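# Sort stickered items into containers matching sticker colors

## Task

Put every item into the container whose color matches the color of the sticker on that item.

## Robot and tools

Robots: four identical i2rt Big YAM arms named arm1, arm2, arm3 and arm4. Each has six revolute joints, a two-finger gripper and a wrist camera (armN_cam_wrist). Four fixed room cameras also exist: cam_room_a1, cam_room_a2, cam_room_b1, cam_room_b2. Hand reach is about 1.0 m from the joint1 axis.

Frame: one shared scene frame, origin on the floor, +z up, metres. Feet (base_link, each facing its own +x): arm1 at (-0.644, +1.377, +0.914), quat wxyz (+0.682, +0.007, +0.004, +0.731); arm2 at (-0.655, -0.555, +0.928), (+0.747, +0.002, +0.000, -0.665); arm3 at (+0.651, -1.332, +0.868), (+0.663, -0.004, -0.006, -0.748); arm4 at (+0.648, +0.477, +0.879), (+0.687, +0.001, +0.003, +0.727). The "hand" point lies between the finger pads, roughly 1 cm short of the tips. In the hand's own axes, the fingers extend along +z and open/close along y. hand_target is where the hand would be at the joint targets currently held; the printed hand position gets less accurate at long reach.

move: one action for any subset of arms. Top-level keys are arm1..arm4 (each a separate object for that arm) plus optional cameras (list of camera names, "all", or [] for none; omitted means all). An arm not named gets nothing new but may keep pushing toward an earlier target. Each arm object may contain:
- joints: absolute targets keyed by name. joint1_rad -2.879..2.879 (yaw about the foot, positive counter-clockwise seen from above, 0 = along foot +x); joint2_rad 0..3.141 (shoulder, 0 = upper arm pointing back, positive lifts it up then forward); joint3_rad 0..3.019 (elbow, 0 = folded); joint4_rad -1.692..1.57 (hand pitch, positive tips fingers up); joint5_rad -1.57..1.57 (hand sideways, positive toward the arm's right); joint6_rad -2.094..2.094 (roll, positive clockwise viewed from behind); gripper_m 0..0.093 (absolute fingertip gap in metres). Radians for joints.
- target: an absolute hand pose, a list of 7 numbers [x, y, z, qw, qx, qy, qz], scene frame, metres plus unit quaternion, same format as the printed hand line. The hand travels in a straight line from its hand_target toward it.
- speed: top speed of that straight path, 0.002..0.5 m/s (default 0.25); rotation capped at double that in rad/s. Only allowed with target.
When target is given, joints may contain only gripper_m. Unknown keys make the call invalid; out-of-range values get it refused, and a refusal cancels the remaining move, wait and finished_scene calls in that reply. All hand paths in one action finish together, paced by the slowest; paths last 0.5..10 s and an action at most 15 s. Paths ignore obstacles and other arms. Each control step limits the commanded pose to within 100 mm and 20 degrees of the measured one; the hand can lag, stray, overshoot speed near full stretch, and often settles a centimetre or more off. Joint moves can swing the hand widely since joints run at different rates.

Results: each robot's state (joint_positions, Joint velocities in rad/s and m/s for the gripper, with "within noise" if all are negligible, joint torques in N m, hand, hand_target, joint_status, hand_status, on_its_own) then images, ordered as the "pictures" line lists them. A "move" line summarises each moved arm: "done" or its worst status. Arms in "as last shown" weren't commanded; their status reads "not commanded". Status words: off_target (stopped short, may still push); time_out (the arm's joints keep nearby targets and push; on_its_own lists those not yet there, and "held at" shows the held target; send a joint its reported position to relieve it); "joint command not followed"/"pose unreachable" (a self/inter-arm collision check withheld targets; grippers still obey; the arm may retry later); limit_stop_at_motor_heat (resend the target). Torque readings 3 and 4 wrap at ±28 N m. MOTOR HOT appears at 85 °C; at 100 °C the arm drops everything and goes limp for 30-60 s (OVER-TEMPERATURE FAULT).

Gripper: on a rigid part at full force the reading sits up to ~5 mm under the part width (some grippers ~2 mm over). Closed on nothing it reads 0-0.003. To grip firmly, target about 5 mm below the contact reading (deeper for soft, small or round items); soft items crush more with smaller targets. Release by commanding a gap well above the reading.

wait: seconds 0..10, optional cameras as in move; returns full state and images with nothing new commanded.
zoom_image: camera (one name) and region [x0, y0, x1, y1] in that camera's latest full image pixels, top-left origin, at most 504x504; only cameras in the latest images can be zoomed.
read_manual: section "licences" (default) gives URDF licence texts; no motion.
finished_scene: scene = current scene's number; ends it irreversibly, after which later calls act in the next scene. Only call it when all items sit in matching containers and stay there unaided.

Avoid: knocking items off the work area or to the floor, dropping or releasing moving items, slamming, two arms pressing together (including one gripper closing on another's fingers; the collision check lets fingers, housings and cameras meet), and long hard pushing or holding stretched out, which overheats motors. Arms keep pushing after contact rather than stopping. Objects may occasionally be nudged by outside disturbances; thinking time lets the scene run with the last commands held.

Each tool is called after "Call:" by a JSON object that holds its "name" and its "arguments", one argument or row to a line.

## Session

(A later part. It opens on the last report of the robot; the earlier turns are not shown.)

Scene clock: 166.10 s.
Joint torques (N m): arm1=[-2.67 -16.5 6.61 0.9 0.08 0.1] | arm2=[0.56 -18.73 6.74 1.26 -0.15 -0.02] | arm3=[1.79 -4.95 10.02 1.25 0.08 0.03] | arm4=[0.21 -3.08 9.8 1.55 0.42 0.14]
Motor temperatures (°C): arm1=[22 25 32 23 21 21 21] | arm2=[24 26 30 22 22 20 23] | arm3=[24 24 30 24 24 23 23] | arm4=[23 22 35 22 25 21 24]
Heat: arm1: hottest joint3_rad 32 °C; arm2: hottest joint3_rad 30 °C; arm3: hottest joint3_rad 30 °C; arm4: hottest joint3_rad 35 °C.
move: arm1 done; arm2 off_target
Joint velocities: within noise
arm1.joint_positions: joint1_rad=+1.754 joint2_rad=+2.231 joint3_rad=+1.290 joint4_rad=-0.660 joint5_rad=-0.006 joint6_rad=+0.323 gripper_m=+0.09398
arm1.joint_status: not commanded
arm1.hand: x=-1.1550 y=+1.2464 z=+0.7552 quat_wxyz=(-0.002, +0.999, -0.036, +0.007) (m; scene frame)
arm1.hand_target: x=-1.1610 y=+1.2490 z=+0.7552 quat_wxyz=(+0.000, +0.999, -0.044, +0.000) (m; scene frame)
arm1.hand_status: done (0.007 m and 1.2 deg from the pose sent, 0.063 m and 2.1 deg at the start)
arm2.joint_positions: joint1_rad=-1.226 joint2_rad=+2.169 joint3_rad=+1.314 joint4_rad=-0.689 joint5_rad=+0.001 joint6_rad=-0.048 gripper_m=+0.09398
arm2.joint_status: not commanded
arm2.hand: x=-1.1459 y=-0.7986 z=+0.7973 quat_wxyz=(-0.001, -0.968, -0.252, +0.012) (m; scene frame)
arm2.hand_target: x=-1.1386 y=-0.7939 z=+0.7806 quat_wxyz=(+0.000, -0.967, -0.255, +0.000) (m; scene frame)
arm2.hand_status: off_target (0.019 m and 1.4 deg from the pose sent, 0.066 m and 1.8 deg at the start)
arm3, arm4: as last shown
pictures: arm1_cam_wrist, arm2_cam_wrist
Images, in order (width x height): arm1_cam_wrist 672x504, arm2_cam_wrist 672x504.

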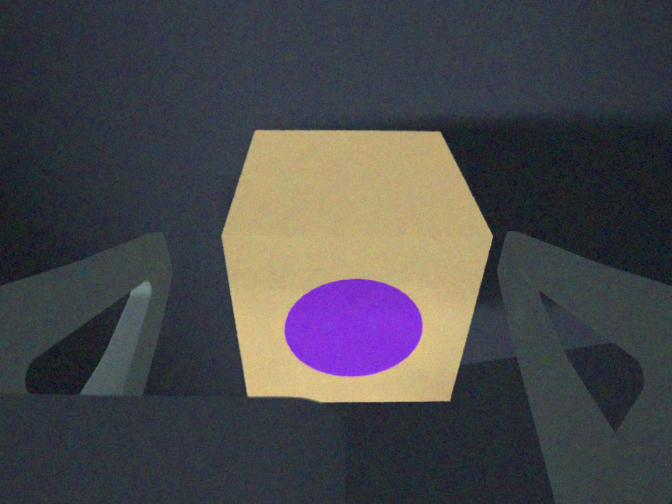

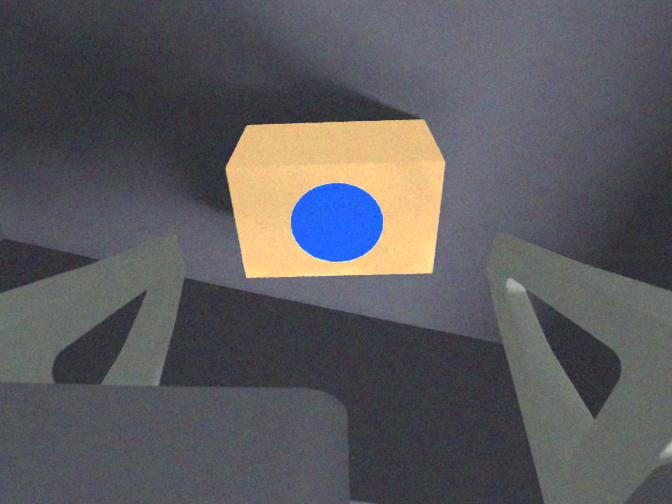

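Call:
{"name": "move", "arguments": {
  "arm1": {"target":[-1.149,1.254,0.736,0,0.999,-0.0436,0],"speed":0.15},
  "arm2": {"target":[-1.126,-0.787,0.742,0,0.967,0.255,0],"speed":0.15},
  "cameras": ["arm1_cam_wrist","arm2_cam_wrist"]
}}

Scene clock: 178.20 s.
Joint torques (N m): arm1=[-2.9 -15.15 5.63 0.88 0.06 0.09] | arm2=[0.44 -18.78 6.01 1.28 -0.15 -0.03] | arm3=[1.67 -4.84 10 1.29 0.06 0.03] | arm4=[0.56 -3.25 9.7 1.58 0.4 0.15]
Motor temperatures (°C): arm1=[22 26 31 23 21 21 21] | arm2=[24 26 30 22 22 20 23] | arm3=[24 24 30 24 24 23 23] | arm4=[23 22 35 22 25 21 24]
Heat: arm1: hottest joint3_rad 31 °C; arm2: hottest joint3_rad 30 °C; arm3: hottest joint3_rad 30 °C; arm4: hottest joint3_rad 35 °C.
move: arm1 done; arm2 off_target
Joint velocities: within noise
arm1.joint_positions: joint1_rad=+1.754 joint2_rad=+2.240 joint3_rad=+1.258 joint4_rad=-0.602 joint5_rad=-0.006 joint6_rad=+0.323 gripper_m=+0.09398
arm1.joint_status: not commanded
arm1.hand: x=-1.1490 y=+1.2480 z=+0.7435 quat_wxyz=(+0.000, +0.999, -0.036, -0.001) (m; scene frame)
arm1.hand_target: x=-1.1490 y=+1.2539 z=+0.7363 quat_wxyz=(+0.000, +0.999, -0.043, +0.000) (m; scene frame)
arm1.hand_status: done (0.010 m and 0.9 deg from the pose sent, 0.021 m and 1.2 deg at the start)
arm2.joint_positions: joint1_rad=-1.226 joint2_rad=+2.228 joint3_rad=+1.275 joint4_rad=-0.593 joint5_rad=+0.001 joint6_rad=-0.048 gripper_m=+0.09398
arm2.joint_status: not commanded
arm2.hand: x=-1.1332 y=-0.7922 z=+0.7580 quat_wxyz=(-0.001, -0.968, -0.252, +0.011) (m; scene frame)
arm2.hand_target: x=-1.1257 y=-0.7869 z=+0.7426 quat_wxyz=(+0.000, -0.967, -0.255, +0.000) (m; scene frame)
arm2.hand_status: off_target (0.018 m and 1.3 deg from the pose sent, 0.060 m and 1.4 deg at the start)
arm3, arm4: as last shown
pictures: arm1_cam_wrist, arm2_cam_wrist
Images, in order (width x height): arm1_cam_wrist 672x504, arm2_cam_wrist 672x504.

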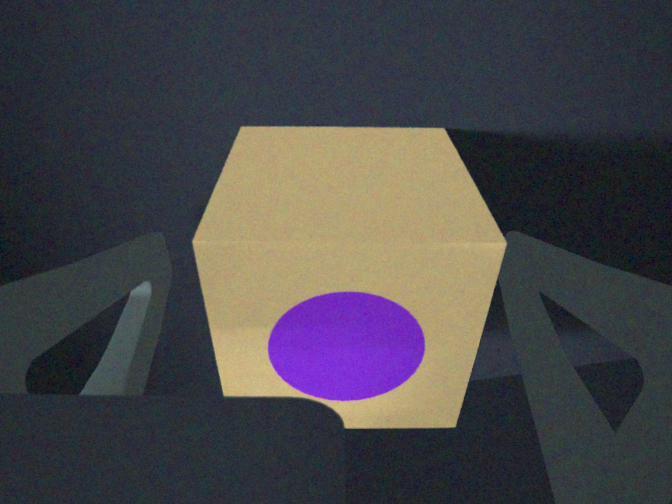

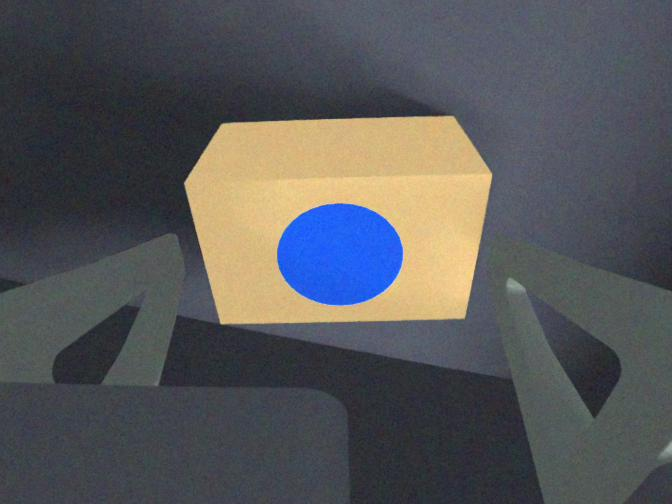

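Call:
{"name": "move", "arguments": {
  "arm1": {"target":[-1.146,1.254,0.72,0,0.999,-0.0436,0],"speed":0.15},
  "arm2": {"target":[-1.126,-0.787,0.711,0,0.967,0.255,0],"speed":0.15},
  "cameras": ["arm1_cam_wrist","arm2_cam_wrist"]
}}

Scene clock: 184.53 s.
Joint torques (N m): arm1=[-2.26 -14.8 5.12 0.94 0.16 0.09] | arm2=[0.44 -17.32 6.8 1.24 -0.18 -0.03] | arm3=[1.9 -4.72 9.98 1.26 0.07 0.03] | arm4=[0.44 -3.14 9.77 1.48 0.4 0.15]
Motor temperatures (°C): arm1=[22 26 31 23 21 21 21] | arm2=[24 26 29 22 22 20 23] | arm3=[24 24 30 24 24 23 23] | arm4=[23 22 35 22 25 21 24]
Heat: arm1: hottest joint3_rad 31 °C; arm2: hottest joint3_rad 29 °C; arm3: hottest joint3_rad 30 °C; arm4: hottest joint3_rad 35 °C.
move: arm1 off_target; arm2 off_target
Joint velocities: within noise
arm1.joint_positions: joint1_rad=+1.753 joint2_rad=+2.267 joint3_rad=+1.258 joint4_rad=-0.568 joint5_rad=-0.008 joint6_rad=+0.324 gripper_m=+0.09398
arm1.joint_status: not commanded
arm1.hand: x=-1.1489 y=+1.2481 z=+0.7297 quat_wxyz=(+0.002, +0.999, -0.037, -0.004) (m; scene frame)
arm1.hand_target: x=-1.1459 y=+1.2540 z=+0.7202 quat_wxyz=(+0.000, +0.999, -0.044, +0.000) (m; scene frame)
arm1.hand_status: off_target (0.012 m and 0.9 deg from the pose sent, 0.024 m and 0.9 deg at the start)
arm2.joint_positions: joint1_rad=-1.226 joint2_rad=+2.276 joint3_rad=+1.277 joint4_rad=-0.540 joint5_rad=+0.001 joint6_rad=-0.048 gripper_m=+0.09398
arm2.joint_status: not commanded
arm2.hand: x=-1.1324 y=-0.7919 z=+0.7342 quat_wxyz=(-0.001, -0.968, -0.252, +0.014) (m; scene frame)
arm2.hand_target: x=-1.1251 y=-0.7867 z=+0.7119 quat_wxyz=(+0.000, -0.967, -0.255, +0.000) (m; scene frame)
arm2.hand_status: off_target (0.025 m and 1.7 deg from the pose sent, 0.048 m and 1.3 deg at the start)
arm3.joint_positions: joint1_rad=+1.641 joint2_rad=+0.906 joint3_rad=+1.286 joint4_rad=-1.406 joint5_rad=-0.001 joint6_rad=-0.008 gripper_m=+0.09398
arm3.joint_status: not commanded
arm3.hand: x=+0.9739 y=-1.3426 z=+1.2699 quat_wxyz=(-0.270, -0.018, -0.963, +0.014) (m; scene frame)
arm3.hand_target: x=+0.9744 y=-1.3398 z=+1.2791 quat_wxyz=(-0.282, -0.018, -0.959, +0.012) (m; scene frame)
arm3.hand_status: not commanded
arm4: as last shown
pictures: arm1_cam_wrist, arm2_cam_wrist
Images, in order (width x height): arm1_cam_wrist 672x504, arm2_cam_wrist 672x504.

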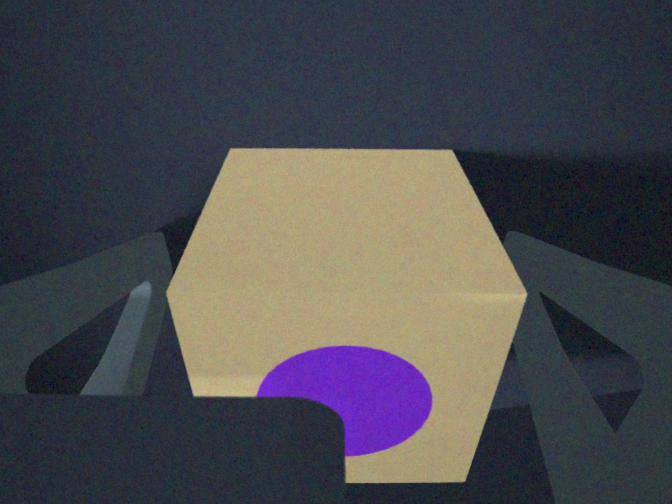

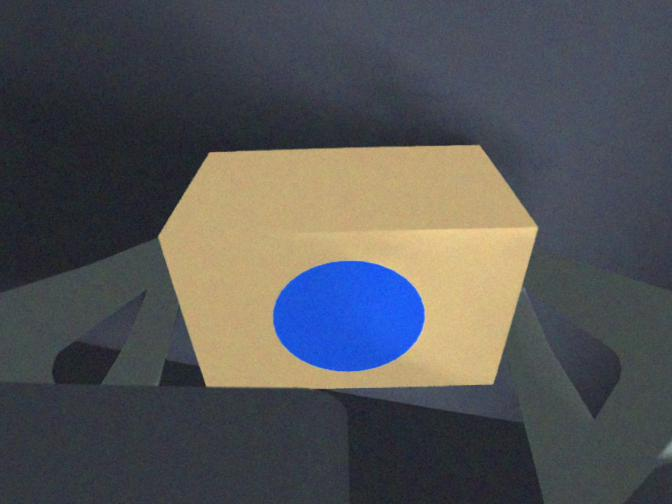

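Call:
{"name": "move", "arguments": {
  "arm1": {"joints":{"gripper_m":0.05}},
  "arm2": {"joints":{"gripper_m":0.058}},
  "cameras": ["arm1_cam_wrist","arm2_cam_wrist"]
}}

Scene clock: 193.67 s.
Joint torques (N m): arm1=[-2.73 -14.33 5.29 0.95 0.12 0.05] | arm2=[0.62 -17.32 6.83 1.25 -0.22 -0.03] | arm3=[1.79 -4.89 10.02 1.26 0.06 0.03] | arm4=[0.67 -3.43 9.72 1.65 0.42 0.17]
Motor temperatures (°C): arm1=[22 26 30 23 21 21 21] | arm2=[24 26 29 22 22 20 23] | arm3=[24 24 30 24 24 23 23] | arm4=[23 22 35 22 25 21 24]
Heat: arm1: hottest joint3_rad 30 °C; arm2: hottest joint3_rad 29 °C; arm3: hottest joint3_rad 30 °C; arm4: hottest joint3_rad 35 °C.
move: arm1 done; arm2 off_target
Joint velocities: within noise
arm1.joint_positions: joint1_rad=+1.753 joint2_rad=+2.267 joint3_rad=+1.258 joint4_rad=-0.567 joint5_rad=-0.008 joint6_rad=+0.324 gripper_m=+0.05294
arm1.joint_status: all done
arm1.hand: x=-1.1490 y=+1.2481 z=+0.7297 quat_wxyz=(+0.002, +0.999, -0.037, -0.004) (m; scene frame)
arm1.hand_target: x=-1.1459 y=+1.2541 z=+0.7202 quat_wxyz=(+0.000, +0.999, -0.044, +0.000) (m; scene frame)
arm1.hand_status: not commanded
arm2.joint_positions: joint1_rad=-1.228 joint2_rad=+2.276 joint3_rad=+1.277 joint4_rad=-0.540 joint5_rad=+0.002 joint6_rad=-0.048 gripper_m=+0.06892
arm2.joint_status: gripper_m off_target (ended at +0.06895, target +0.05800)
arm2.hand: x=-1.1330 y=-0.7909 z=+0.7342 quat_wxyz=(-0.001, -0.968, -0.251, +0.014) (m; scene frame)
arm2.hand_target: x=-1.1252 y=-0.7867 z=+0.7119 quat_wxyz=(+0.000, -0.967, -0.255, +0.000) (m; scene frame)
arm2.hand_status: not commanded
arm3, arm4: as last shown
pictures: arm1_cam_wrist, arm2_cam_wrist
Images, in order (width x height): arm1_cam_wrist 672x504, arm2_cam_wrist 672x504.

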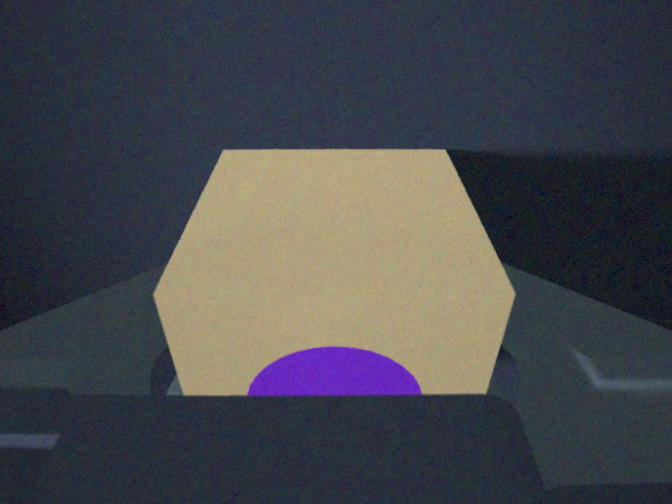

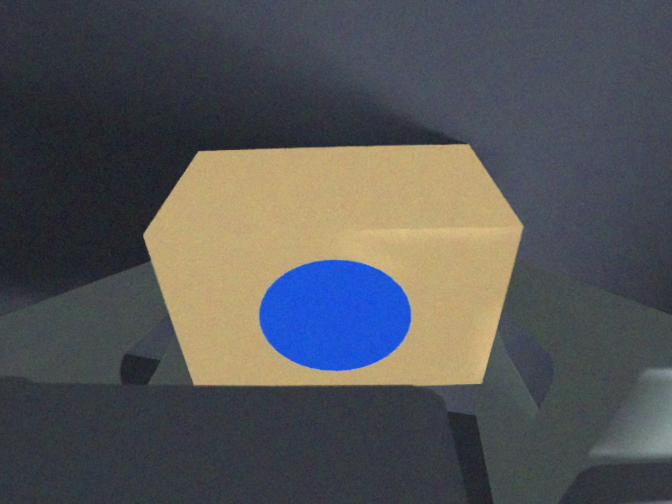

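Call:
{"name": "move", "arguments": {
  "arm1": {"joints":{"gripper_m":0.042}},
  "cameras": []
}}

Call:
{"name": "move", "arguments": {
  "arm1": {"target":[-1.146,1.254,0.95,0,0.999,-0.0436,0]},
  "arm2": {"target":[-1.126,-0.787,0.95,0,0.967,0.255,0]},
  "cameras": ["arm1_cam_wrist","arm2_cam_wrist"]
}}

Scene clock: 202.30 s.
Joint torques (N m): arm1=[-2.9 -14.39 5.49 1.07 0.15 0.1] | arm2=[0.62 -17.32 6.79 1.22 -0.22 -0.03] | arm3=[1.85 -4.78 10.02 1.25 0.07 0.04] | arm4=[0.85 -3.25 9.74 1.68 0.38 0.16]
Motor temperatures (°C): arm1=[22 26 30 23 21 21 22] | arm2=[24 27 28 22 22 20 23] | arm3=[24 24 30 24 24 23 23] | arm4=[23 22 35 22 25 21 24]
Heat: arm1: hottest joint3_rad 30 °C; arm2: hottest joint3_rad 28 °C; arm3: hottest joint3_rad 30 °C; arm4: hottest joint3_rad 35 °C.
move: arm1 off_target
Joint velocities: within noise
arm1.joint_positions: joint1_rad=+1.753 joint2_rad=+2.267 joint3_rad=+1.258 joint4_rad=-0.567 joint5_rad=-0.008 joint6_rad=+0.324 gripper_m=+0.05294
arm1.joint_status: gripper_m off_target (ended at +0.05294, target +0.04200)
arm1.hand: x=-1.1490 y=+1.2481 z=+0.7297 quat_wxyz=(+0.002, +0.999, -0.037, -0.004) (m; scene frame)
arm1.hand_target: x=-1.1459 y=+1.2541 z=+0.7202 quat_wxyz=(+0.000, +0.999, -0.044, +0.000) (m; scene frame)
arm1.hand_status: not commanded
arm2, arm3, arm4: as last shown
pictures: none
No camera images: "cameras" was empty.

Scene clock: 203.97 s.
Joint torques (N m): arm1=[-2.61 -15.15 12.59 -0.13 0.09 0.07] | arm2=[0.56 -19.08 12.68 0.17 -0.16 -0.03] | arm3=[1.79 -4.89 10.02 1.24 0.07 0.03] | arm4=[0.56 -3.31 9.65 1.54 0.43 0.15]
Motor temperatures (°C): arm1=[22 26 30 23 21 21 22] | arm2=[24 27 28 22 22 20 23] | arm3=[24 24 30 24 24 23 23] | arm4=[23 22 35 22 25 21 24]
Heat: arm1: hottest joint3_rad 30 °C; arm2: hottest joint3_rad 28 °C; arm3: hottest joint3_rad 30 °C; arm4: hottest joint3_rad 35 °C.
move: arm1 off_target; arm2 off_target
Joint velocities: within noise
arm1.joint_positions: joint1_rad=+1.752 joint2_rad=+1.873 joint3_rad=+1.265 joint4_rad=-1.024 joint5_rad=-0.008 joint6_rad=+0.324 gripper_m=+0.05294
arm1.joint_status: not commanded
arm1.hand: x=-1.1257 y=+1.2531 z=+0.9295 quat_wxyz=(-0.006, +0.999, -0.037, +0.022) (m; scene frame)
arm1.hand_target: x=-1.1451 y=+1.2544 z=+0.9503 quat_wxyz=(+0.000, +0.999, -0.044, +0.000) (m; scene frame)
arm1.hand_status: off_target (0.029 m and 2.8 deg from the pose sent, 0.220 m and 1.0 deg at the start)
arm2.joint_positions: joint1_rad=-1.228 joint2_rad=+1.873 joint3_rad=+1.271 joint4_rad=-0.997 joint5_rad=+0.001 joint6_rad=-0.048 gripper_m=+0.06892
arm2.joint_status: not commanded
arm2.hand: x=-1.1096 y=-0.7799 z=+0.9360 quat_wxyz=(+0.005, -0.968, -0.251, -0.016) (m; scene frame)
arm2.hand_target: x=-1.1254 y=-0.7867 z=+0.9503 quat_wxyz=(+0.000, -0.967, -0.255, +0.000) (m; scene frame)
arm2.hand_status: off_target (0.023 m and 1.9 deg from the pose sent, 0.216 m and 1.7 deg at the start)
arm3: as last shown
arm4.joint_positions: joint1_rad=-1.061 joint2_rad=+0.835 joint3_rad=+0.685 joint4_rad=-0.725 joint5_rad=+0.384 joint6_rad=+0.408 gripper_m=+0.09398
arm4.joint_status: not commanded
arm4.hand: x=+0.9750 y=+0.6085 z=+1.0976 quat_wxyz=(-0.377, +0.009, -0.926, +0.004) (m; scene frame)
arm4.hand_target: x=+0.9799 y=+0.6100 z=+1.0999 quat_wxyz=(-0.383, +0.000, -0.924, +0.000) (m; scene frame)
arm4.hand_status: not commanded
pictures: arm1_cam_wrist, arm2_cam_wrist
Images, in order (width x height): arm1_cam_wrist 672x504, arm2_cam_wrist 672x504.

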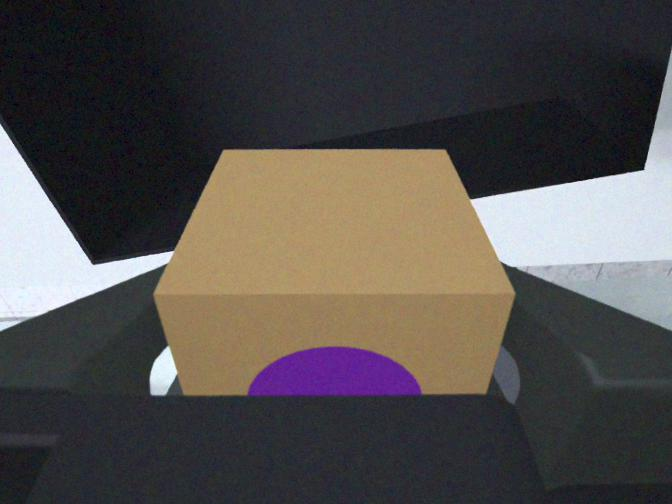

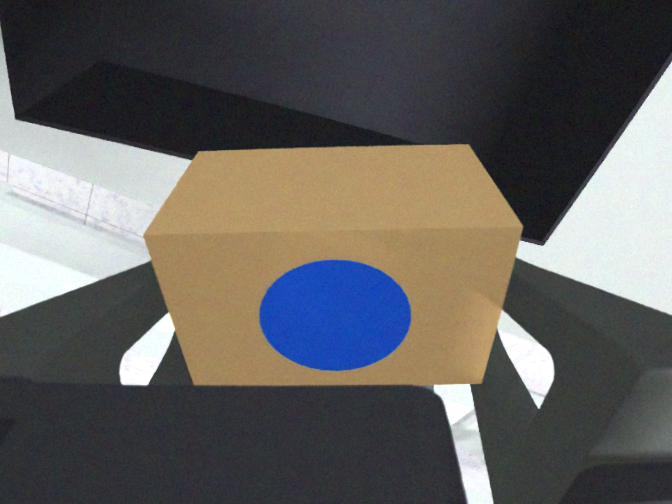

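Call:
{"name": "move", "arguments": {
  "arm4": {"joints":{"joint1_rad":0.75,"joint2_rad":0.55,"joint3_rad":1.3,"joint4_rad":-0.6,"joint5_rad":0,"joint6_rad":0}},
  "arm1": {"joints":{"joint2_rad":0.6,"joint3_rad":1.1,"joint4_rad":-0.9}},
  "arm2": {"joints":{"joint2_rad":0.6,"joint3_rad":1.1,"joint4_rad":-0.9}},
  "cameras": ["arm4_cam_wrist","cam_room_a2","cam_room_b2","cam_room_b1"]
}}

Scene clock: 211.93 s.
Joint torques (N m): arm1=[-2.43 1.9 12.44 2.15 0.12 -0.04] | arm2=[0.5 -1.2 11.66 2.89 -0.15 -0.03] | arm3=[1.85 -4.66 9.99 1.24 0.07 0.03] | arm4=[1.03 3.08 8.76 1.5 0.08 -0.08]
Motor temperatures (°C): arm1=[22 26 31 23 21 21 22] | arm2=[24 27 29 22 22 20 24] | arm3=[24 24 30 24 24 23 23] | arm4=[23 22 35 22 25 21 24]
Heat: arm1: hottest joint3_rad 31 °C; arm2: hottest joint3_rad 29 °C; arm3: hottest joint3_rad 30 °C; arm4: hottest joint3_rad 35 °C.
move: arm1 done; arm2 done; arm4 done
Joint velocities: within noise
arm1.joint_positions: joint1_rad=+1.752 joint2_rad=+0.599 joint3_rad=+1.080 joint4_rad=-0.911 joint5_rad=-0.008 joint6_rad=+0.324 gripper_m=+0.05294
arm1.joint_status: all done
arm1.hand: x=-0.9359 y=+1.2986 z=+1.3926 quat_wxyz=(+0.155, +0.837, -0.027, -0.523) (m; scene frame)
arm1.hand_target: x=-0.9365 y=+1.3021 z=+1.4062 quat_wxyz=(+0.156, +0.829, -0.033, -0.536) (m; scene frame)
arm1.hand_status: not commanded
arm2.joint_positions: joint1_rad=-1.228 joint2_rad=+0.600 joint3_rad=+1.098 joint4_rad=-0.908 joint5_rad=+0.001 joint6_rad=-0.048 gripper_m=+0.06892
arm2.joint_status: all done
arm2.hand: x=-0.9328 y=-0.6933 z=+1.4119 quat_wxyz=(-0.111, -0.810, -0.211, +0.536) (m; scene frame)
arm2.hand_target: x=-0.9336 y=-0.6934 z=+1.4149 quat_wxyz=(-0.109, -0.806, -0.214, +0.540) (m; scene frame)
arm2.hand_status: not commanded
arm3: as last shown
arm4.joint_positions: joint1_rad=+0.745 joint2_rad=+0.544 joint3_rad=+1.284 joint4_rad=-0.603 joint5_rad=+0.000 joint6_rad=+0.013 gripper_m=+0.09401
arm4.joint_status: all done
arm4.hand: x=+0.4655 y=+0.6599 z=+1.5551 quat_wxyz=(-0.276, +0.606, -0.252, -0.702) (m; scene frame)
arm4.hand_target: x=+0.4657 y=+0.6580 z=+1.5629 quat_wxyz=(-0.281, +0.604, -0.245, -0.704) (m; scene frame)
arm4.hand_status: not commanded
pictures: arm4_cam_wrist, cam_room_a2, cam_room_b1, cam_room_b2
Images, in order (width x height): arm4_cam_wrist 672x504, cam_room_a2 672x504, cam_room_b1 672x504, cam_room_b2 672x504.

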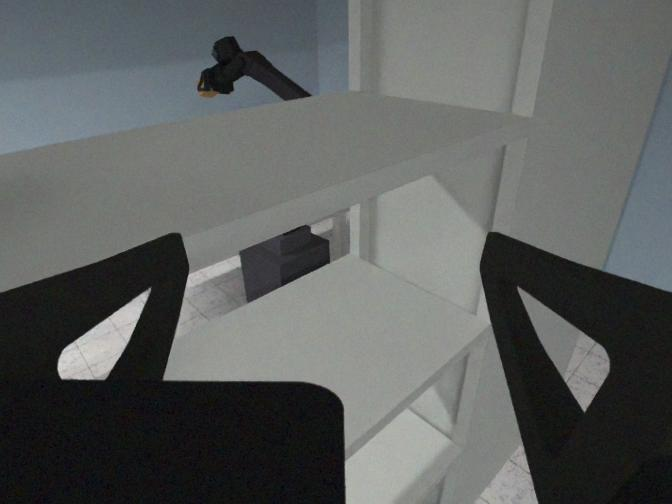

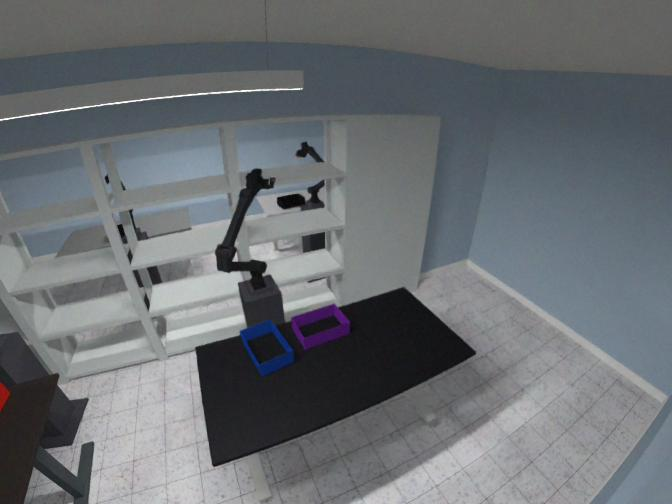

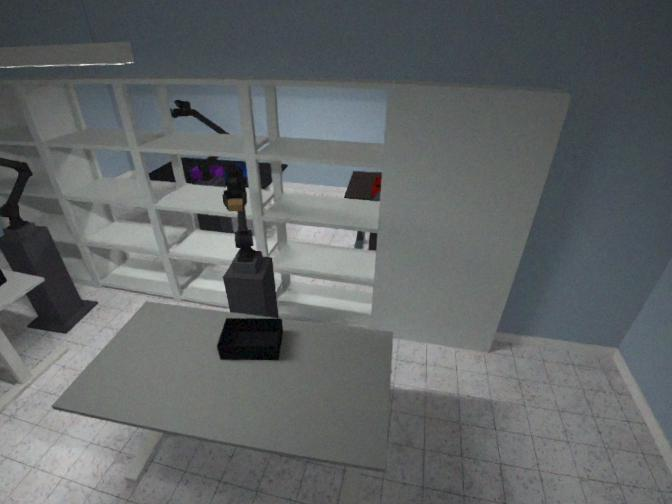

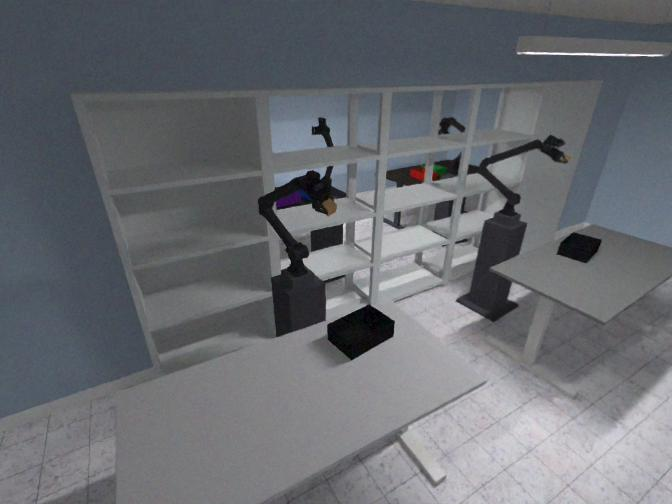

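Call:
{"name": "move", "arguments": {
  "arm1": {"target":[-1.146,1.254,0.90,0,0.999,-0.0436,0]},
  "arm2": {"target":[-1.126,-0.787,0.90,0,0.967,0.255,0]},
  "cameras": []
}}

Call:
{"name": "move", "arguments": {
  "arm1": {"target":[-1.146,1.254,0.724,0,0.999,-0.0436,0],"speed":0.12},
  "arm2": {"target":[-1.126,-0.787,0.715,0,0.967,0.255,0],"speed":0.12},
  "cameras": ["arm1_cam_wrist","arm2_cam_wrist"]
}}

Scene clock: 257.40 s.
Joint torques (N m): arm1=[-2.32 -15.68 12.14 -0.06 0.12 0.05] | arm2=[0.5 -18.61 12.25 0.13 -0.14 -0.03] | arm3=[1.79 -4.95 10.04 1.25 0.07 0.03] | arm4=[0.79 3.19 8.75 1.5 0.1 -0.12]
Motor temperatures (°C): arm1=[22 25 33 23 21 21 22] | arm2=[24 26 30 23 22 20 24] | arm3=[24 24 30 24 24 23 23] | arm4=[23 21 32 22 25 21 24]
Heat: arm1: hottest joint3_rad 33 °C; arm2: hottest joint3_rad 30 °C; arm3: hottest joint3_rad 30 °C; arm4: hottest joint3_rad 32 °C.
move: arm1 off_target; arm2 off_target
Joint velocities: within noise
arm1.joint_positions: joint1_rad=+1.752 joint2_rad=+1.945 joint3_rad=+1.217 joint4_rad=-0.908 joint5_rad=-0.007 joint6_rad=+0.324 gripper_m=+0.05294
arm1.joint_status: not commanded
arm1.hand: x=-1.1213 y=+1.2546 z=+0.8798 quat_wxyz=(-0.007, +0.999, -0.037, +0.024) (m; scene frame)
arm1.hand_target: x=-1.1450 y=+1.2542 z=+0.9005 quat_wxyz=(+0.000, +0.999, -0.044, +0.000) (m; scene frame)
arm1.hand_status: off_target (0.032 m and 3.0 deg from the pose sent, 0.537 m and 66.2 deg at the start)
arm2.joint_positions: joint1_rad=-1.228 joint2_rad=+1.939 joint3_rad=+1.229 joint4_rad=-0.883 joint5_rad=+0.001 joint6_rad=-0.048 gripper_m=+0.06893
arm2.joint_status: not commanded
arm2.hand: x=-1.1082 y=-0.7792 z=+0.8909 quat_wxyz=(+0.004, -0.968, -0.251, -0.012) (m; scene frame)
arm2.hand_target: x=-1.1255 y=-0.7867 z=+0.9004 quat_wxyz=(+0.000, -0.967, -0.255, +0.000) (m; scene frame)
arm2.hand_status: off_target (0.021 m and 1.6 deg from the pose sent, 0.555 m and 66.3 deg at the start)
arm3, arm4: as last shown
pictures: none
No camera images: "cameras" was empty.

Scene clock: 259.47 s.
Joint torques (N m): arm1=[-2.02 -13.39 8.16 0.99 0.1 0.07] | arm2=[0.67 -16.79 8.43 1.39 -0.16 -0.02] | arm3=[1.85 -4.66 10 1.22 0.07 0.03] | arm4=[0.97 2.73 8.88 1.42 0.11 -0.09]
Motor temperatures (°C): arm1=[22 25 33 23 21 21 22] | arm2=[24 26 30 23 22 20 24] | arm3=[24 24 30 24 24 23 23] | arm4=[23 21 32 22 25 21 24]
Heat: arm1: hottest joint3_rad 33 °C; arm2: hottest joint3_rad 30 °C; arm3: hottest joint3_rad 30 °C; arm4: hottest joint3_rad 32 °C.
move: arm1 off_target; arm2 off_target
Joint velocities: within noise
arm1.joint_positions: joint1_rad=+1.752 joint2_rad=+2.252 joint3_rad=+1.222 joint4_rad=-0.576 joint5_rad=-0.008 joint6_rad=+0.324 gripper_m=+0.05294
arm1.joint_status: not commanded
arm1.hand: x=-1.1317 y=+1.2528 z=+0.7299 quat_wxyz=(-0.002, +0.999, -0.037, +0.010) (m; scene frame)
arm1.hand_target: x=-1.1455 y=+1.2541 z=+0.7244 quat_wxyz=(+0.000, +0.999, -0.044, +0.000) (m; scene frame)
arm1.hand_status: off_target (0.016 m and 1.4 deg from the pose sent, 0.158 m and 3.0 deg at the start)
arm2.joint_positions: joint1_rad=-1.228 joint2_rad=+2.266 joint3_rad=+1.252 joint4_rad=-0.550 joint5_rad=+0.001 joint6_rad=-0.048 gripper_m=+0.06893
arm2.joint_status: not commanded
arm2.hand: x=-1.1211 y=-0.7851 z=+0.7342 quat_wxyz=(+0.001, -0.968, -0.251, +0.002) (m; scene frame)
arm2.hand_target: x=-1.1251 y=-0.7866 z=+0.7156 quat_wxyz=(+0.000, -0.967, -0.255, +0.000) (m; scene frame)
arm2.hand_status: off_target (0.020 m and 0.5 deg from the pose sent, 0.177 m and 1.6 deg at the start)
arm3, arm4: as last shown
pictures: arm1_cam_wrist, arm2_cam_wrist
Images, in order (width x height): arm1_cam_wrist 672x504, arm2_cam_wrist 672x504.

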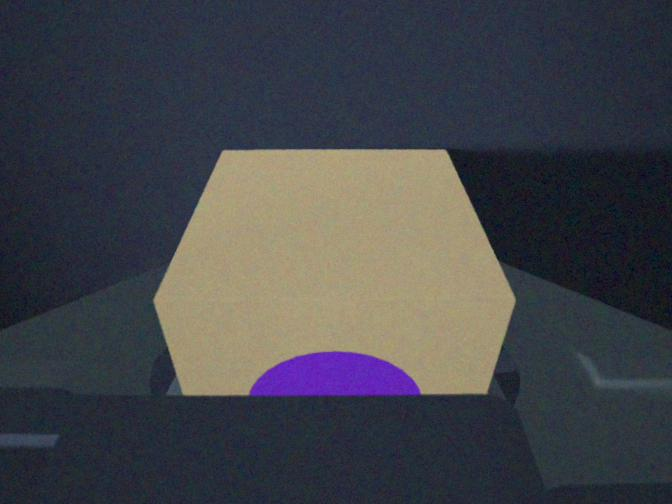

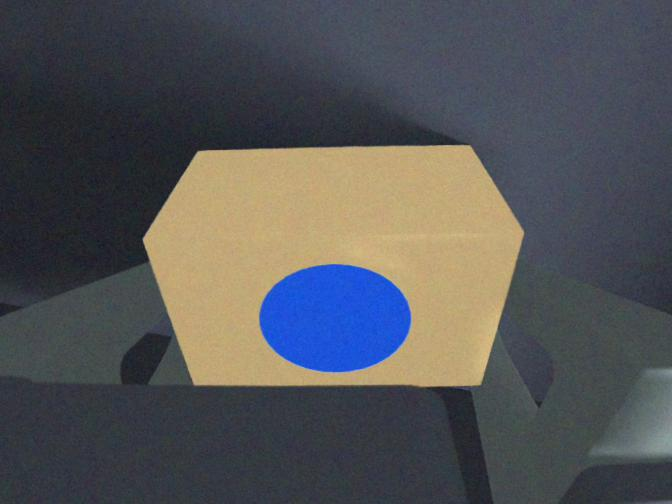

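Call:
{"name": "move", "arguments": {
  "arm1": {"joints":{"gripper_m":0.09}},
  "arm2": {"joints":{"gripper_m":0.092}},
  "cameras": []
}}

Call:
{"name": "move", "arguments": {
  "arm1": {"target":[-1.144,1.254,0.735,0.0095,-0.9652,0.0354,0.2586],"speed":0.15},
  "arm2": {"target":[-1.125,-0.787,0.728,-0.0657,-0.9343,-0.2451,0.2503],"speed":0.15},
  "cameras": ["arm1_cam_wrist","arm2_cam_wrist","cam_room_b1","cam_room_b2"]
}}

Scene clock: 267.80 s.
Joint torques (N m): arm1=[-2.32 -13.98 7.83 0.84 0.07 0.07] | arm2=[0.5 -16.79 8.4 1.32 -0.15 -0.02] | arm3=[1.79 -4.84 10 1.26 0.07 0.03] | arm4=[1.14 2.67 8.7 1.43 0.07 -0.11]
Motor temperatures (°C): arm1=[22 26 33 23 21 21 22] | arm2=[24 26 31 22 22 20 24] | arm3=[24 24 30 24 24 23 23] | arm4=[23 21 32 22 25 21 24]
Heat: arm1: hottest joint3_rad 33 °C; arm2: hottest joint3_rad 31 °C; arm3: hottest joint3_rad 30 °C; arm4: hottest joint3_rad 32 °C.
move: arm1 done; arm2 done
Joint velocities: within noise
arm1.joint_positions: joint1_rad=+1.751 joint2_rad=+2.252 joint3_rad=+1.223 joint4_rad=-0.575 joint5_rad=-0.007 joint6_rad=+0.324 gripper_m=+0.08995
arm1.joint_status: all done
arm1.hand: x=-1.1325 y=+1.2533 z=+0.7301 quat_wxyz=(-0.002, +0.999, -0.038, +0.009) (m; scene frame)
arm1.hand_target: x=-1.1457 y=+1.2542 z=+0.7244 quat_wxyz=(+0.000, +0.999, -0.044, +0.000) (m; scene frame)
arm1.hand_status: not commanded
arm2.joint_positions: joint1_rad=-1.227 joint2_rad=+2.266 joint3_rad=+1.253 joint4_rad=-0.548 joint5_rad=+0.001 joint6_rad=-0.048 gripper_m=+0.09191
arm2.joint_status: all done
arm2.hand: x=-1.1217 y=-0.7857 z=+0.7344 quat_wxyz=(+0.001, -0.968, -0.251, +0.003) (m; scene frame)
arm2.hand_target: x=-1.1253 y=-0.7866 z=+0.7156 quat_wxyz=(+0.000, -0.967, -0.255, +0.000) (m; scene frame)
arm2.hand_status: not commanded
arm3, arm4: as last shown
pictures: none
No camera images: "cameras" was empty.

Scene clock: 270.13 s.
Joint torques (N m): arm1=[-0.5 -13.74 3.03 1.72 0.2 0.01] | arm2=[0.15 -16.79 3 2.33 -0.24 0.01] | arm3=[1.9 -4.89 9.98 1.25 0.07 0.02] | arm4=[1.14 2.67 8.79 1.4 0.09 -0.09]
Motor temperatures (°C): arm1=[22 26 33 23 21 21 22] | arm2=[24 26 30 22 22 20 24] | arm3=[24 24 30 24 24 23 23] | arm4=[23 21 32 22 25 21 24]
Heat: arm1: hottest joint3_rad 33 °C; arm2: hottest joint3_rad 30 °C; arm3: hottest joint3_rad 30 °C; arm4: hottest joint3_rad 32 °C.
move: arm1 done; arm2 off_target
Joint velocities: within noise
arm1.joint_positions: joint1_rad=+1.795 joint2_rad=+2.196 joint3_rad=+0.903 joint4_rad=+0.195 joint5_rad=+0.177 joint6_rad=+0.337 gripper_m=+0.08996
arm1.joint_status: not commanded
arm1.hand: x=-1.1475 y=+1.2588 z=+0.7352 quat_wxyz=(-0.011, +0.966, -0.042, -0.256) (m; scene frame)
arm1.hand_target: x=-1.1442 y=+1.2540 z=+0.7351 quat_wxyz=(-0.009, +0.965, -0.036, -0.259) (m; scene frame)
arm1.hand_status: done (0.006 m and 0.8 deg from the pose sent, 0.013 m and 31.1 deg at the start)
arm2.joint_positions: joint1_rad=-1.231 joint2_rad=+2.217 joint3_rad=+0.926 joint4_rad=+0.272 joint5_rad=-0.030 joint6_rad=-0.048 gripper_m=+0.09192
arm2.joint_status: not commanded
arm2.hand: x=-1.1359 y=-0.7966 z=+0.7420 quat_wxyz=(-0.068, -0.931, -0.245, +0.263) (m; scene frame)
arm2.hand_target: x=-1.1247 y=-0.7871 z=+0.7285 quat_wxyz=(-0.066, -0.934, -0.245, +0.250) (m; scene frame)
arm2.hand_status: off_target (0.020 m and 1.5 deg from the pose sent, 0.007 m and 29.7 deg at the start)
arm3.joint_positions: joint1_rad=+1.641 joint2_rad=+0.906 joint3_rad=+1.286 joint4_rad=-1.406 joint5_rad=-0.001 joint6_rad=-0.008 gripper_m=+0.09398
arm3.joint_status: not commanded
arm3.hand: x=+0.9739 y=-1.3426 z=+1.2699 quat_wxyz=(-0.270, -0.018, -0.963, +0.014) (m; scene frame)
arm3.hand_target: x=+0.9744 y=-1.3398 z=+1.2791 quat_wxyz=(-0.282, -0.018, -0.959, +0.012) (m; scene frame)
arm3.hand_status: not commanded
arm4: as last shown
pictures: arm1_cam_wrist, arm2_cam_wrist, cam_room_b1, cam_room_b2
Images, in order (width x height): arm1_cam_wrist 672x504, arm2_cam_wrist 672x504, cam_room_b1 672x504, cam_room_b2 672x504.

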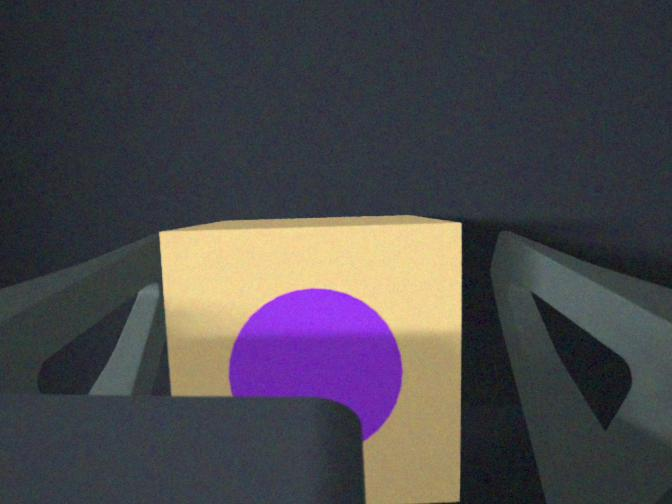

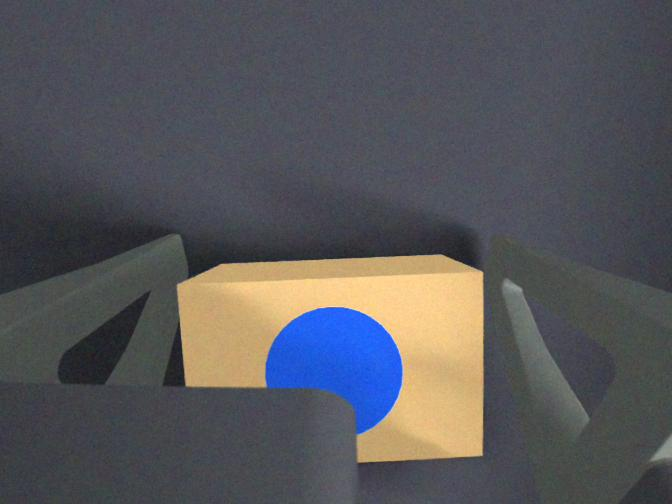

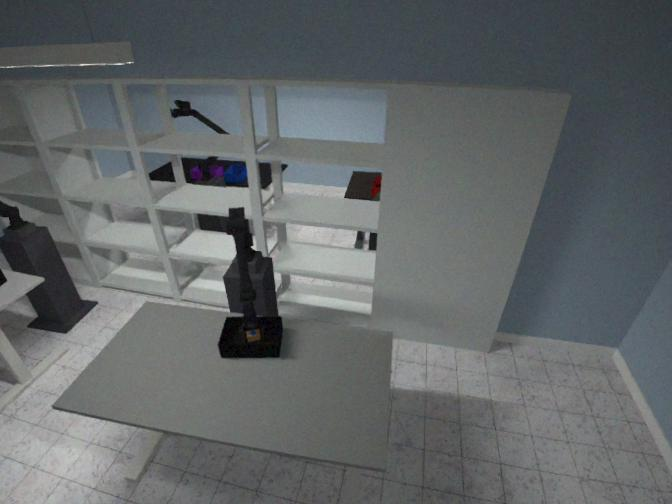

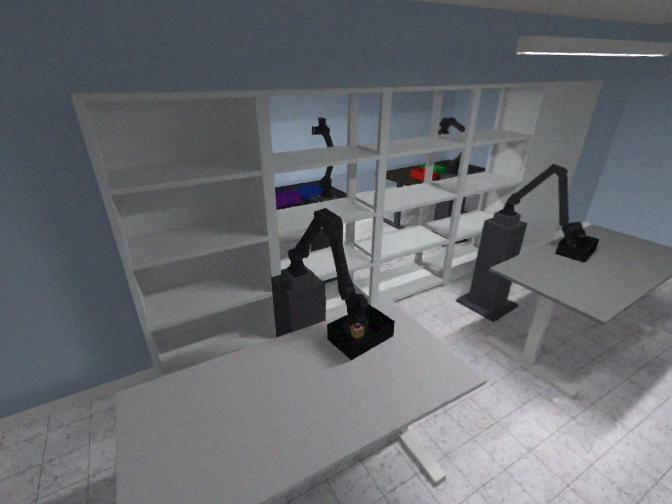

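Call:
{"name": "move", "arguments": {
  "arm1": {"joints":{"gripper_m":0.045}},
  "arm2": {"joints":{"gripper_m":0.06}},
  "cameras": []
}}

Call:
{"name": "move", "arguments": {
  "arm1": {"target":[-1.06,1.262,1.10,0.0095,-0.9652,0.0354,0.2586]},
  "arm2": {"target":[-1.06,-0.755,1.10,-0.0657,-0.9343,-0.2451,0.2503]},
  "cameras": ["arm1_cam_wrist","arm2_cam_wrist"]
}}

Scene clock: 275.17 s.
Joint torques (N m): arm1=[-0.32 -13.92 3.04 1.73 0.21 0.02] | arm2=[0.26 -16.85 3.03 2.29 -0.19 -0.01] | arm3=[1.61 -4.84 9.99 1.24 0.07 0.02] | arm4=[0.91 2.78 8.72 1.46 0.05 -0.06]
Motor temperatures (°C): arm1=[22 26 32 23 22 21 22] | arm2=[24 26 30 22 22 20 24] | arm3=[24 24 30 24 24 23 23] | arm4=[23 21 32 22 25 21 24]
Heat: arm1: hottest joint3_rad 32 °C; arm2: hottest joint3_rad 30 °C; arm3: hottest joint3_rad 30 °C; arm4: hottest joint3_rad 32 °C.
move: arm1 off_target; arm2 off_target
Joint velocities: within noise
arm1.joint_positions: joint1_rad=+1.795 joint2_rad=+2.196 joint3_rad=+0.903 joint4_rad=+0.195 joint5_rad=+0.178 joint6_rad=+0.337 gripper_m=+0.05306
arm1.joint_status: gripper_m off_target (ended at +0.05308, target +0.04500)
arm1.hand: x=-1.1476 y=+1.2589 z=+0.7353 quat_wxyz=(-0.011, +0.966, -0.042, -0.256) (m; scene frame)
arm1.hand_target: x=-1.1442 y=+1.2540 z=+0.7351 quat_wxyz=(-0.009, +0.965, -0.035, -0.259) (m; scene frame)
arm1.hand_status: not commanded
arm2.joint_positions: joint1_rad=-1.231 joint2_rad=+2.217 joint3_rad=+0.926 joint4_rad=+0.273 joint5_rad=-0.031 joint6_rad=-0.048 gripper_m=+0.06866
arm2.joint_status: gripper_m off_target (ended at +0.06869, target +0.06000)
arm2.hand: x=-1.1361 y=-0.7967 z=+0.7421 quat_wxyz=(-0.069, -0.931, -0.245, +0.263) (m; scene frame)
arm2.hand_target: x=-1.1249 y=-0.7871 z=+0.7285 quat_wxyz=(-0.066, -0.934, -0.245, +0.250) (m; scene frame)
arm2.hand_status: not commanded
arm3, arm4: as last shown
pictures: none
No camera images: "cameras" was empty.

Scene clock: 277.43 s.
Joint torques (N m): arm1=[-1.32 -7 15.32 0.94 0.21 0.1] | arm2=[-0.03 -10.29 15.15 1.18 -0.2 -0.03] | arm3=[1.79 -4.78 10.03 1.25 0.06 0.03] | arm4=[1.2 2.78 8.83 1.43 0.05 -0.1]
Motor temperatures (°C): arm1=[22 26 32 23 22 21 22] | arm2=[24 26 30 22 22 20 24] | arm3=[24 24 30 24 24 23 23] | arm4=[23 21 32 22 25 21 24]
Heat: arm1: hottest joint3_rad 32 °C; arm2: hottest joint3_rad 30 °C; arm3: hottest joint3_rad 30 °C; arm4: hottest joint3_rad 32 °C.
move: arm1 off_target; arm2 off_target
Joint velocities: within noise
arm1.joint_positions: joint1_rad=+1.837 joint2_rad=+1.226 joint3_rad=+0.872 joint4_rad=-0.787 joint5_rad=+0.196 joint6_rad=+0.364 gripper_m=+0.05305
arm1.joint_status: not commanded
arm1.hand: x=-1.0462 y=+1.2716 z=+1.0768 quat_wxyz=(-0.018, +0.970, -0.035, -0.240) (m; scene frame)
arm1.hand_target: x=-1.0590 y=+1.2624 z=+1.1000 quat_wxyz=(-0.009, +0.965, -0.035, -0.259) (m; scene frame)
arm1.hand_status: off_target (0.029 m and 2.4 deg from the pose sent, 0.375 m and 0.8 deg at the start)
arm2.joint_positions: joint1_rad=-1.234 joint2_rad=+1.242 joint3_rad=+0.865 joint4_rad=-0.698 joint5_rad=-0.032 joint6_rad=-0.048 gripper_m=+0.06866
arm2.joint_status: not commanded
arm2.hand: x=-1.0451 y=-0.7517 z=+1.0810 quat_wxyz=(-0.064, -0.938, -0.245, +0.236) (m; scene frame)
arm2.hand_target: x=-1.0593 y=-0.7547 z=+1.1001 quat_wxyz=(-0.066, -0.934, -0.245, +0.251) (m; scene frame)
arm2.hand_status: off_target (0.024 m and 1.7 deg from the pose sent, 0.368 m and 1.5 deg at the start)
arm3, arm4: as last shown
pictures: arm1_cam_wrist, arm2_cam_wrist
Images, in order (width x height): arm1_cam_wrist 672x504, arm2_cam_wrist 672x504.

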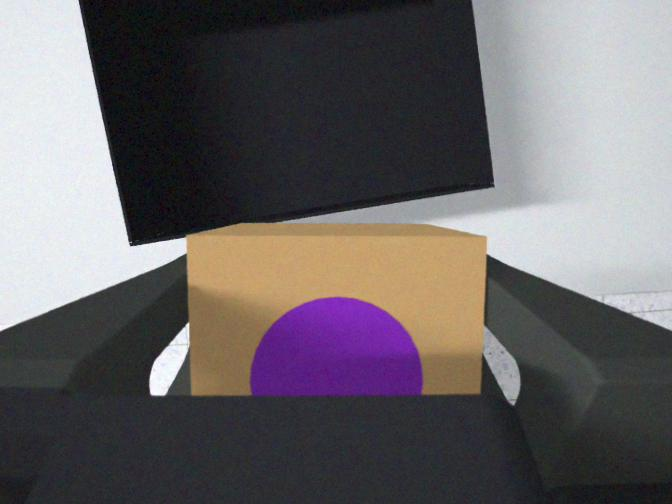

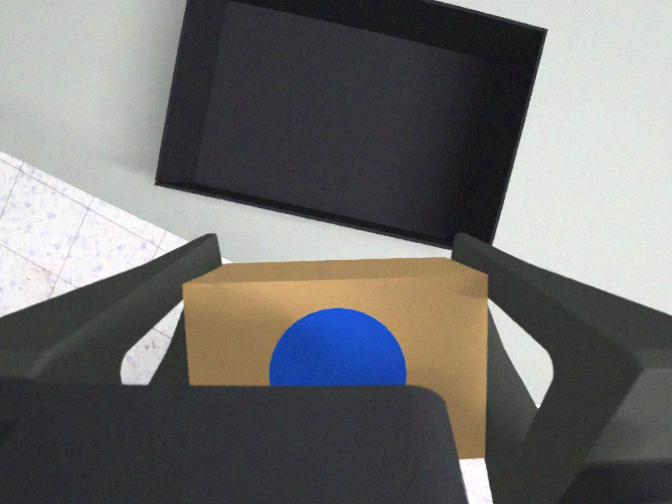

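Call:
{"name": "move", "arguments": {
  "arm1": {"target":[-0.99,1.34,1.25,0,-0.9659,0,0.2588]},
  "arm2": {"target":[-0.99,-0.62,1.25,0,-0.9659,0,0.2588]},
  "cameras": []
}}

Call:
{"name": "move", "arguments": {
  "arm1": {"joints":{"joint1_rad":-1.2,"joint5_rad":0,"joint6_rad":0}},
  "arm2": {"joints":{"joint1_rad":1.2,"joint5_rad":0,"joint6_rad":0}},
  "cameras": ["arm1_cam_wrist","arm2_cam_wrist","cam_room_b1","cam_room_b2"]
}}

Scene clock: 296.57 s.
Joint torques (N m): arm1=[-2.67 -2.96 16.57 0.79 0 0.01] | arm2=[0.44 -5.71 16.59 1.17 0.18 0.2] | arm3=[1.9 -4.78 9.99 1.24 0.06 0.03] | arm4=[1.26 2.73 8.73 1.58 0.05 -0.08]
Motor temperatures (°C): arm1=[22 25 34 23 22 21 22] | arm2=[24 26 35 22 22 20 24] | arm3=[24 24 31 24 24 23 23] | arm4=[23 21 32 22 25 21 24]
Heat: arm1: hottest joint3_rad 34 °C; arm2: hottest joint3_rad 35 °C; arm3: hottest joint3_rad 31 °C; arm4: hottest joint3_rad 32 °C.
move: arm1 off_target; arm2 off_target
Joint velocities: within noise
arm1.joint_positions: joint1_rad=+1.646 joint2_rad=+0.955 joint3_rad=+1.066 joint4_rad=-1.232 joint5_rad=+0.066 joint6_rad=+0.128 gripper_m=+0.05305
arm1.joint_status: not commanded
arm1.hand: x=-0.9819 y=+1.3386 z=+1.2195 quat_wxyz=(-0.003, +0.973, +0.001, -0.233) (m; scene frame)
arm1.hand_target: x=-0.9887 y=+1.3401 z=+1.2496 quat_wxyz=(+0.000, +0.966, +0.000, -0.259) (m; scene frame)
arm1.hand_status: off_target (0.032 m and 3.1 deg from the pose sent, 0.194 m and 5.0 deg at the start)
arm2.joint_positions: joint1_rad=-1.432 joint2_rad=+0.907 joint3_rad=+1.021 joint4_rad=-1.216 joint5_rad=+0.120 joint6_rad=+0.206 gripper_m=+0.06868
arm2.joint_status: not commanded
arm2.hand: x=-0.9823 y=-0.6199 z=+1.2232 quat_wxyz=(+0.005, -0.971, -0.011, +0.238) (m; scene frame)
arm2.hand_target: x=-0.9892 y=-0.6198 z=+1.2497 quat_wxyz=(+0.000, -0.966, +0.000, +0.259) (m; scene frame)
arm2.hand_status: off_target (0.028 m and 2.8 deg from the pose sent, 0.221 m and 29.4 deg at the start)
arm3, arm4: as last shown
pictures: none
No camera images: "cameras" was empty.

Scene clock: 298.87 s.
Joint torques (N m): arm1=[-1.85 -3.08 16.83 0.84 -0.04 -0.04] | arm2=[0.97 -5.6 16.59 1.18 0.1 -0.06] | arm3=[1.85 -4.78 9.98 1.18 0.08 0.03] | arm4=[1.44 3.14 8.81 1.42 0.05 -0.07]
Motor temperatures (°C): arm1=[22 25 34 23 22 21 22] | arm2=[24 26 35 22 22 20 25] | arm3=[24 24 31 24 24 23 23] | arm4=[23 21 32 22 25 21 24]
Heat: arm1: hottest joint3_rad 34 °C; arm2: hottest joint3_rad 35 °C; arm3: hottest joint3_rad 31 °C; arm4: hottest joint3_rad 32 °C.
move: arm1 done; arm2 done
Joint velocities: within noise
arm1.joint_positions: joint1_rad=-1.197 joint2_rad=+0.956 joint3_rad=+1.066 joint4_rad=-1.232 joint5_rad=+0.002 joint6_rad=+0.007 gripper_m=+0.05304
arm1.joint_status: all done
arm1.hand: x=-0.3269 y=+1.5237 z=+1.2091 quat_wxyz=(-0.210, +0.210, -0.953, -0.052) (m; scene frame)
arm1.hand_target: x=-0.3198 y=+1.5258 z=+1.2393 quat_wxyz=(-0.237, +0.210, -0.947, -0.057) (m; scene frame)
arm1.hand_status: not commanded
arm2.joint_positions: joint1_rad=+1.198 joint2_rad=+0.907 joint3_rad=+1.021 joint4_rad=-1.216 joint5_rad=-0.003 joint6_rad=+0.013 gripper_m=+0.06865
arm2.joint_status: all done
arm2.hand: x=-0.3338 y=-0.6403 z=+1.2232 quat_wxyz=(-0.231, -0.130, -0.964, +0.025) (m; scene frame)
arm2.hand_target: x=-0.3273 y=-0.6419 z=+1.2497 quat_wxyz=(-0.252, -0.123, -0.959, +0.030) (m; scene frame)
arm2.hand_status: not commanded
arm3: as last shown
arm4.joint_positions: joint1_rad=+0.745 joint2_rad=+0.544 joint3_rad=+1.284 joint4_rad=-0.603 joint5_rad=+0.000 joint6_rad=+0.013 gripper_m=+0.09401
arm4.joint_status: not commanded
arm4.hand: x=+0.4655 y=+0.6599 z=+1.5551 quat_wxyz=(-0.276, +0.606, -0.252, -0.702) (m; scene frame)
arm4.hand_target: x=+0.4657 y=+0.6580 z=+1.5629 quat_wxyz=(-0.281, +0.604, -0.245, -0.704) (m; scene frame)
arm4.hand_status: not commanded
pictures: arm1_cam_wrist, arm2_cam_wrist, cam_room_b1, cam_room_b2
Images, in order (width x height): arm1_cam_wrist 672x504, arm2_cam_wrist 672x504, cam_room_b1 672x504, cam_room_b2 672x504.

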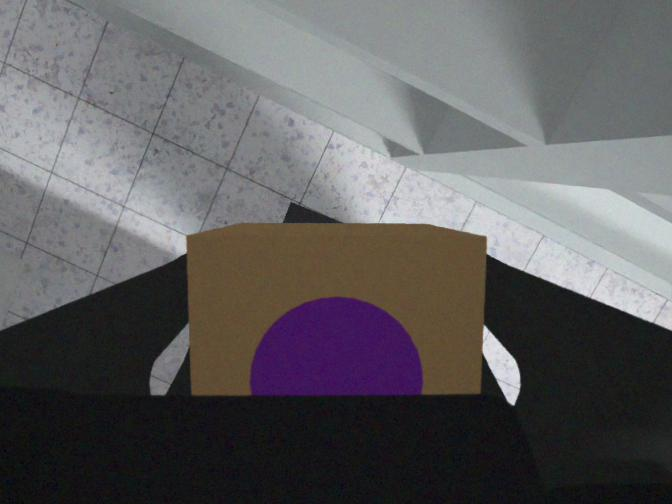

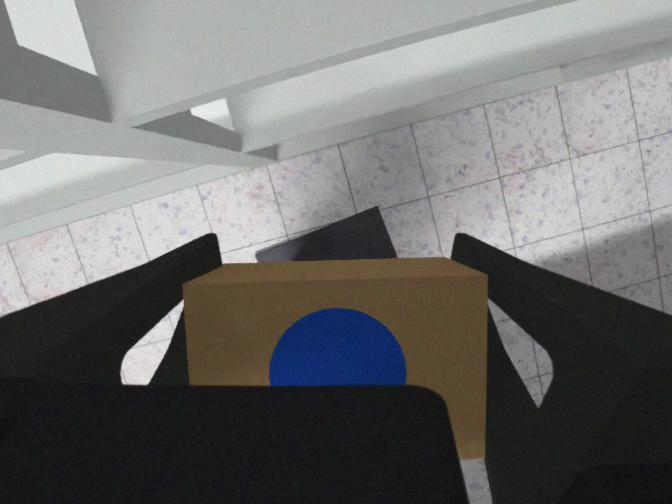

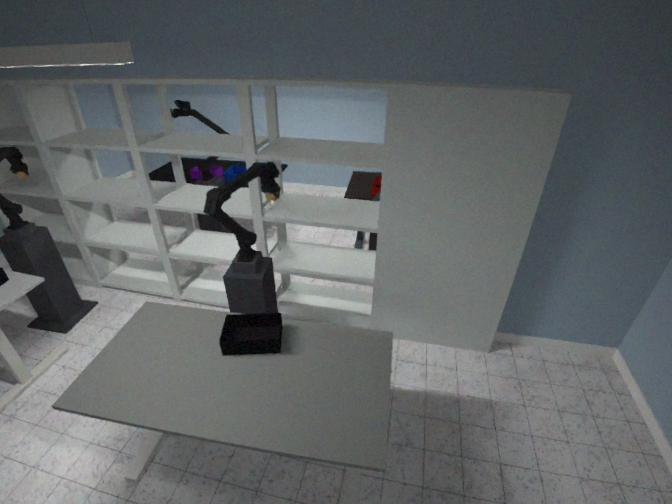

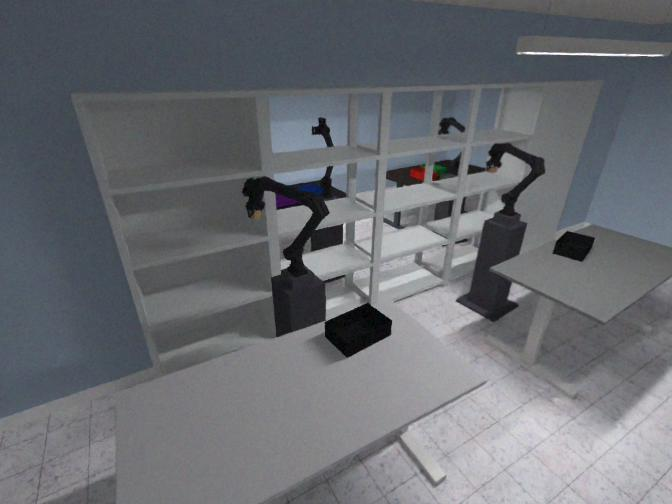

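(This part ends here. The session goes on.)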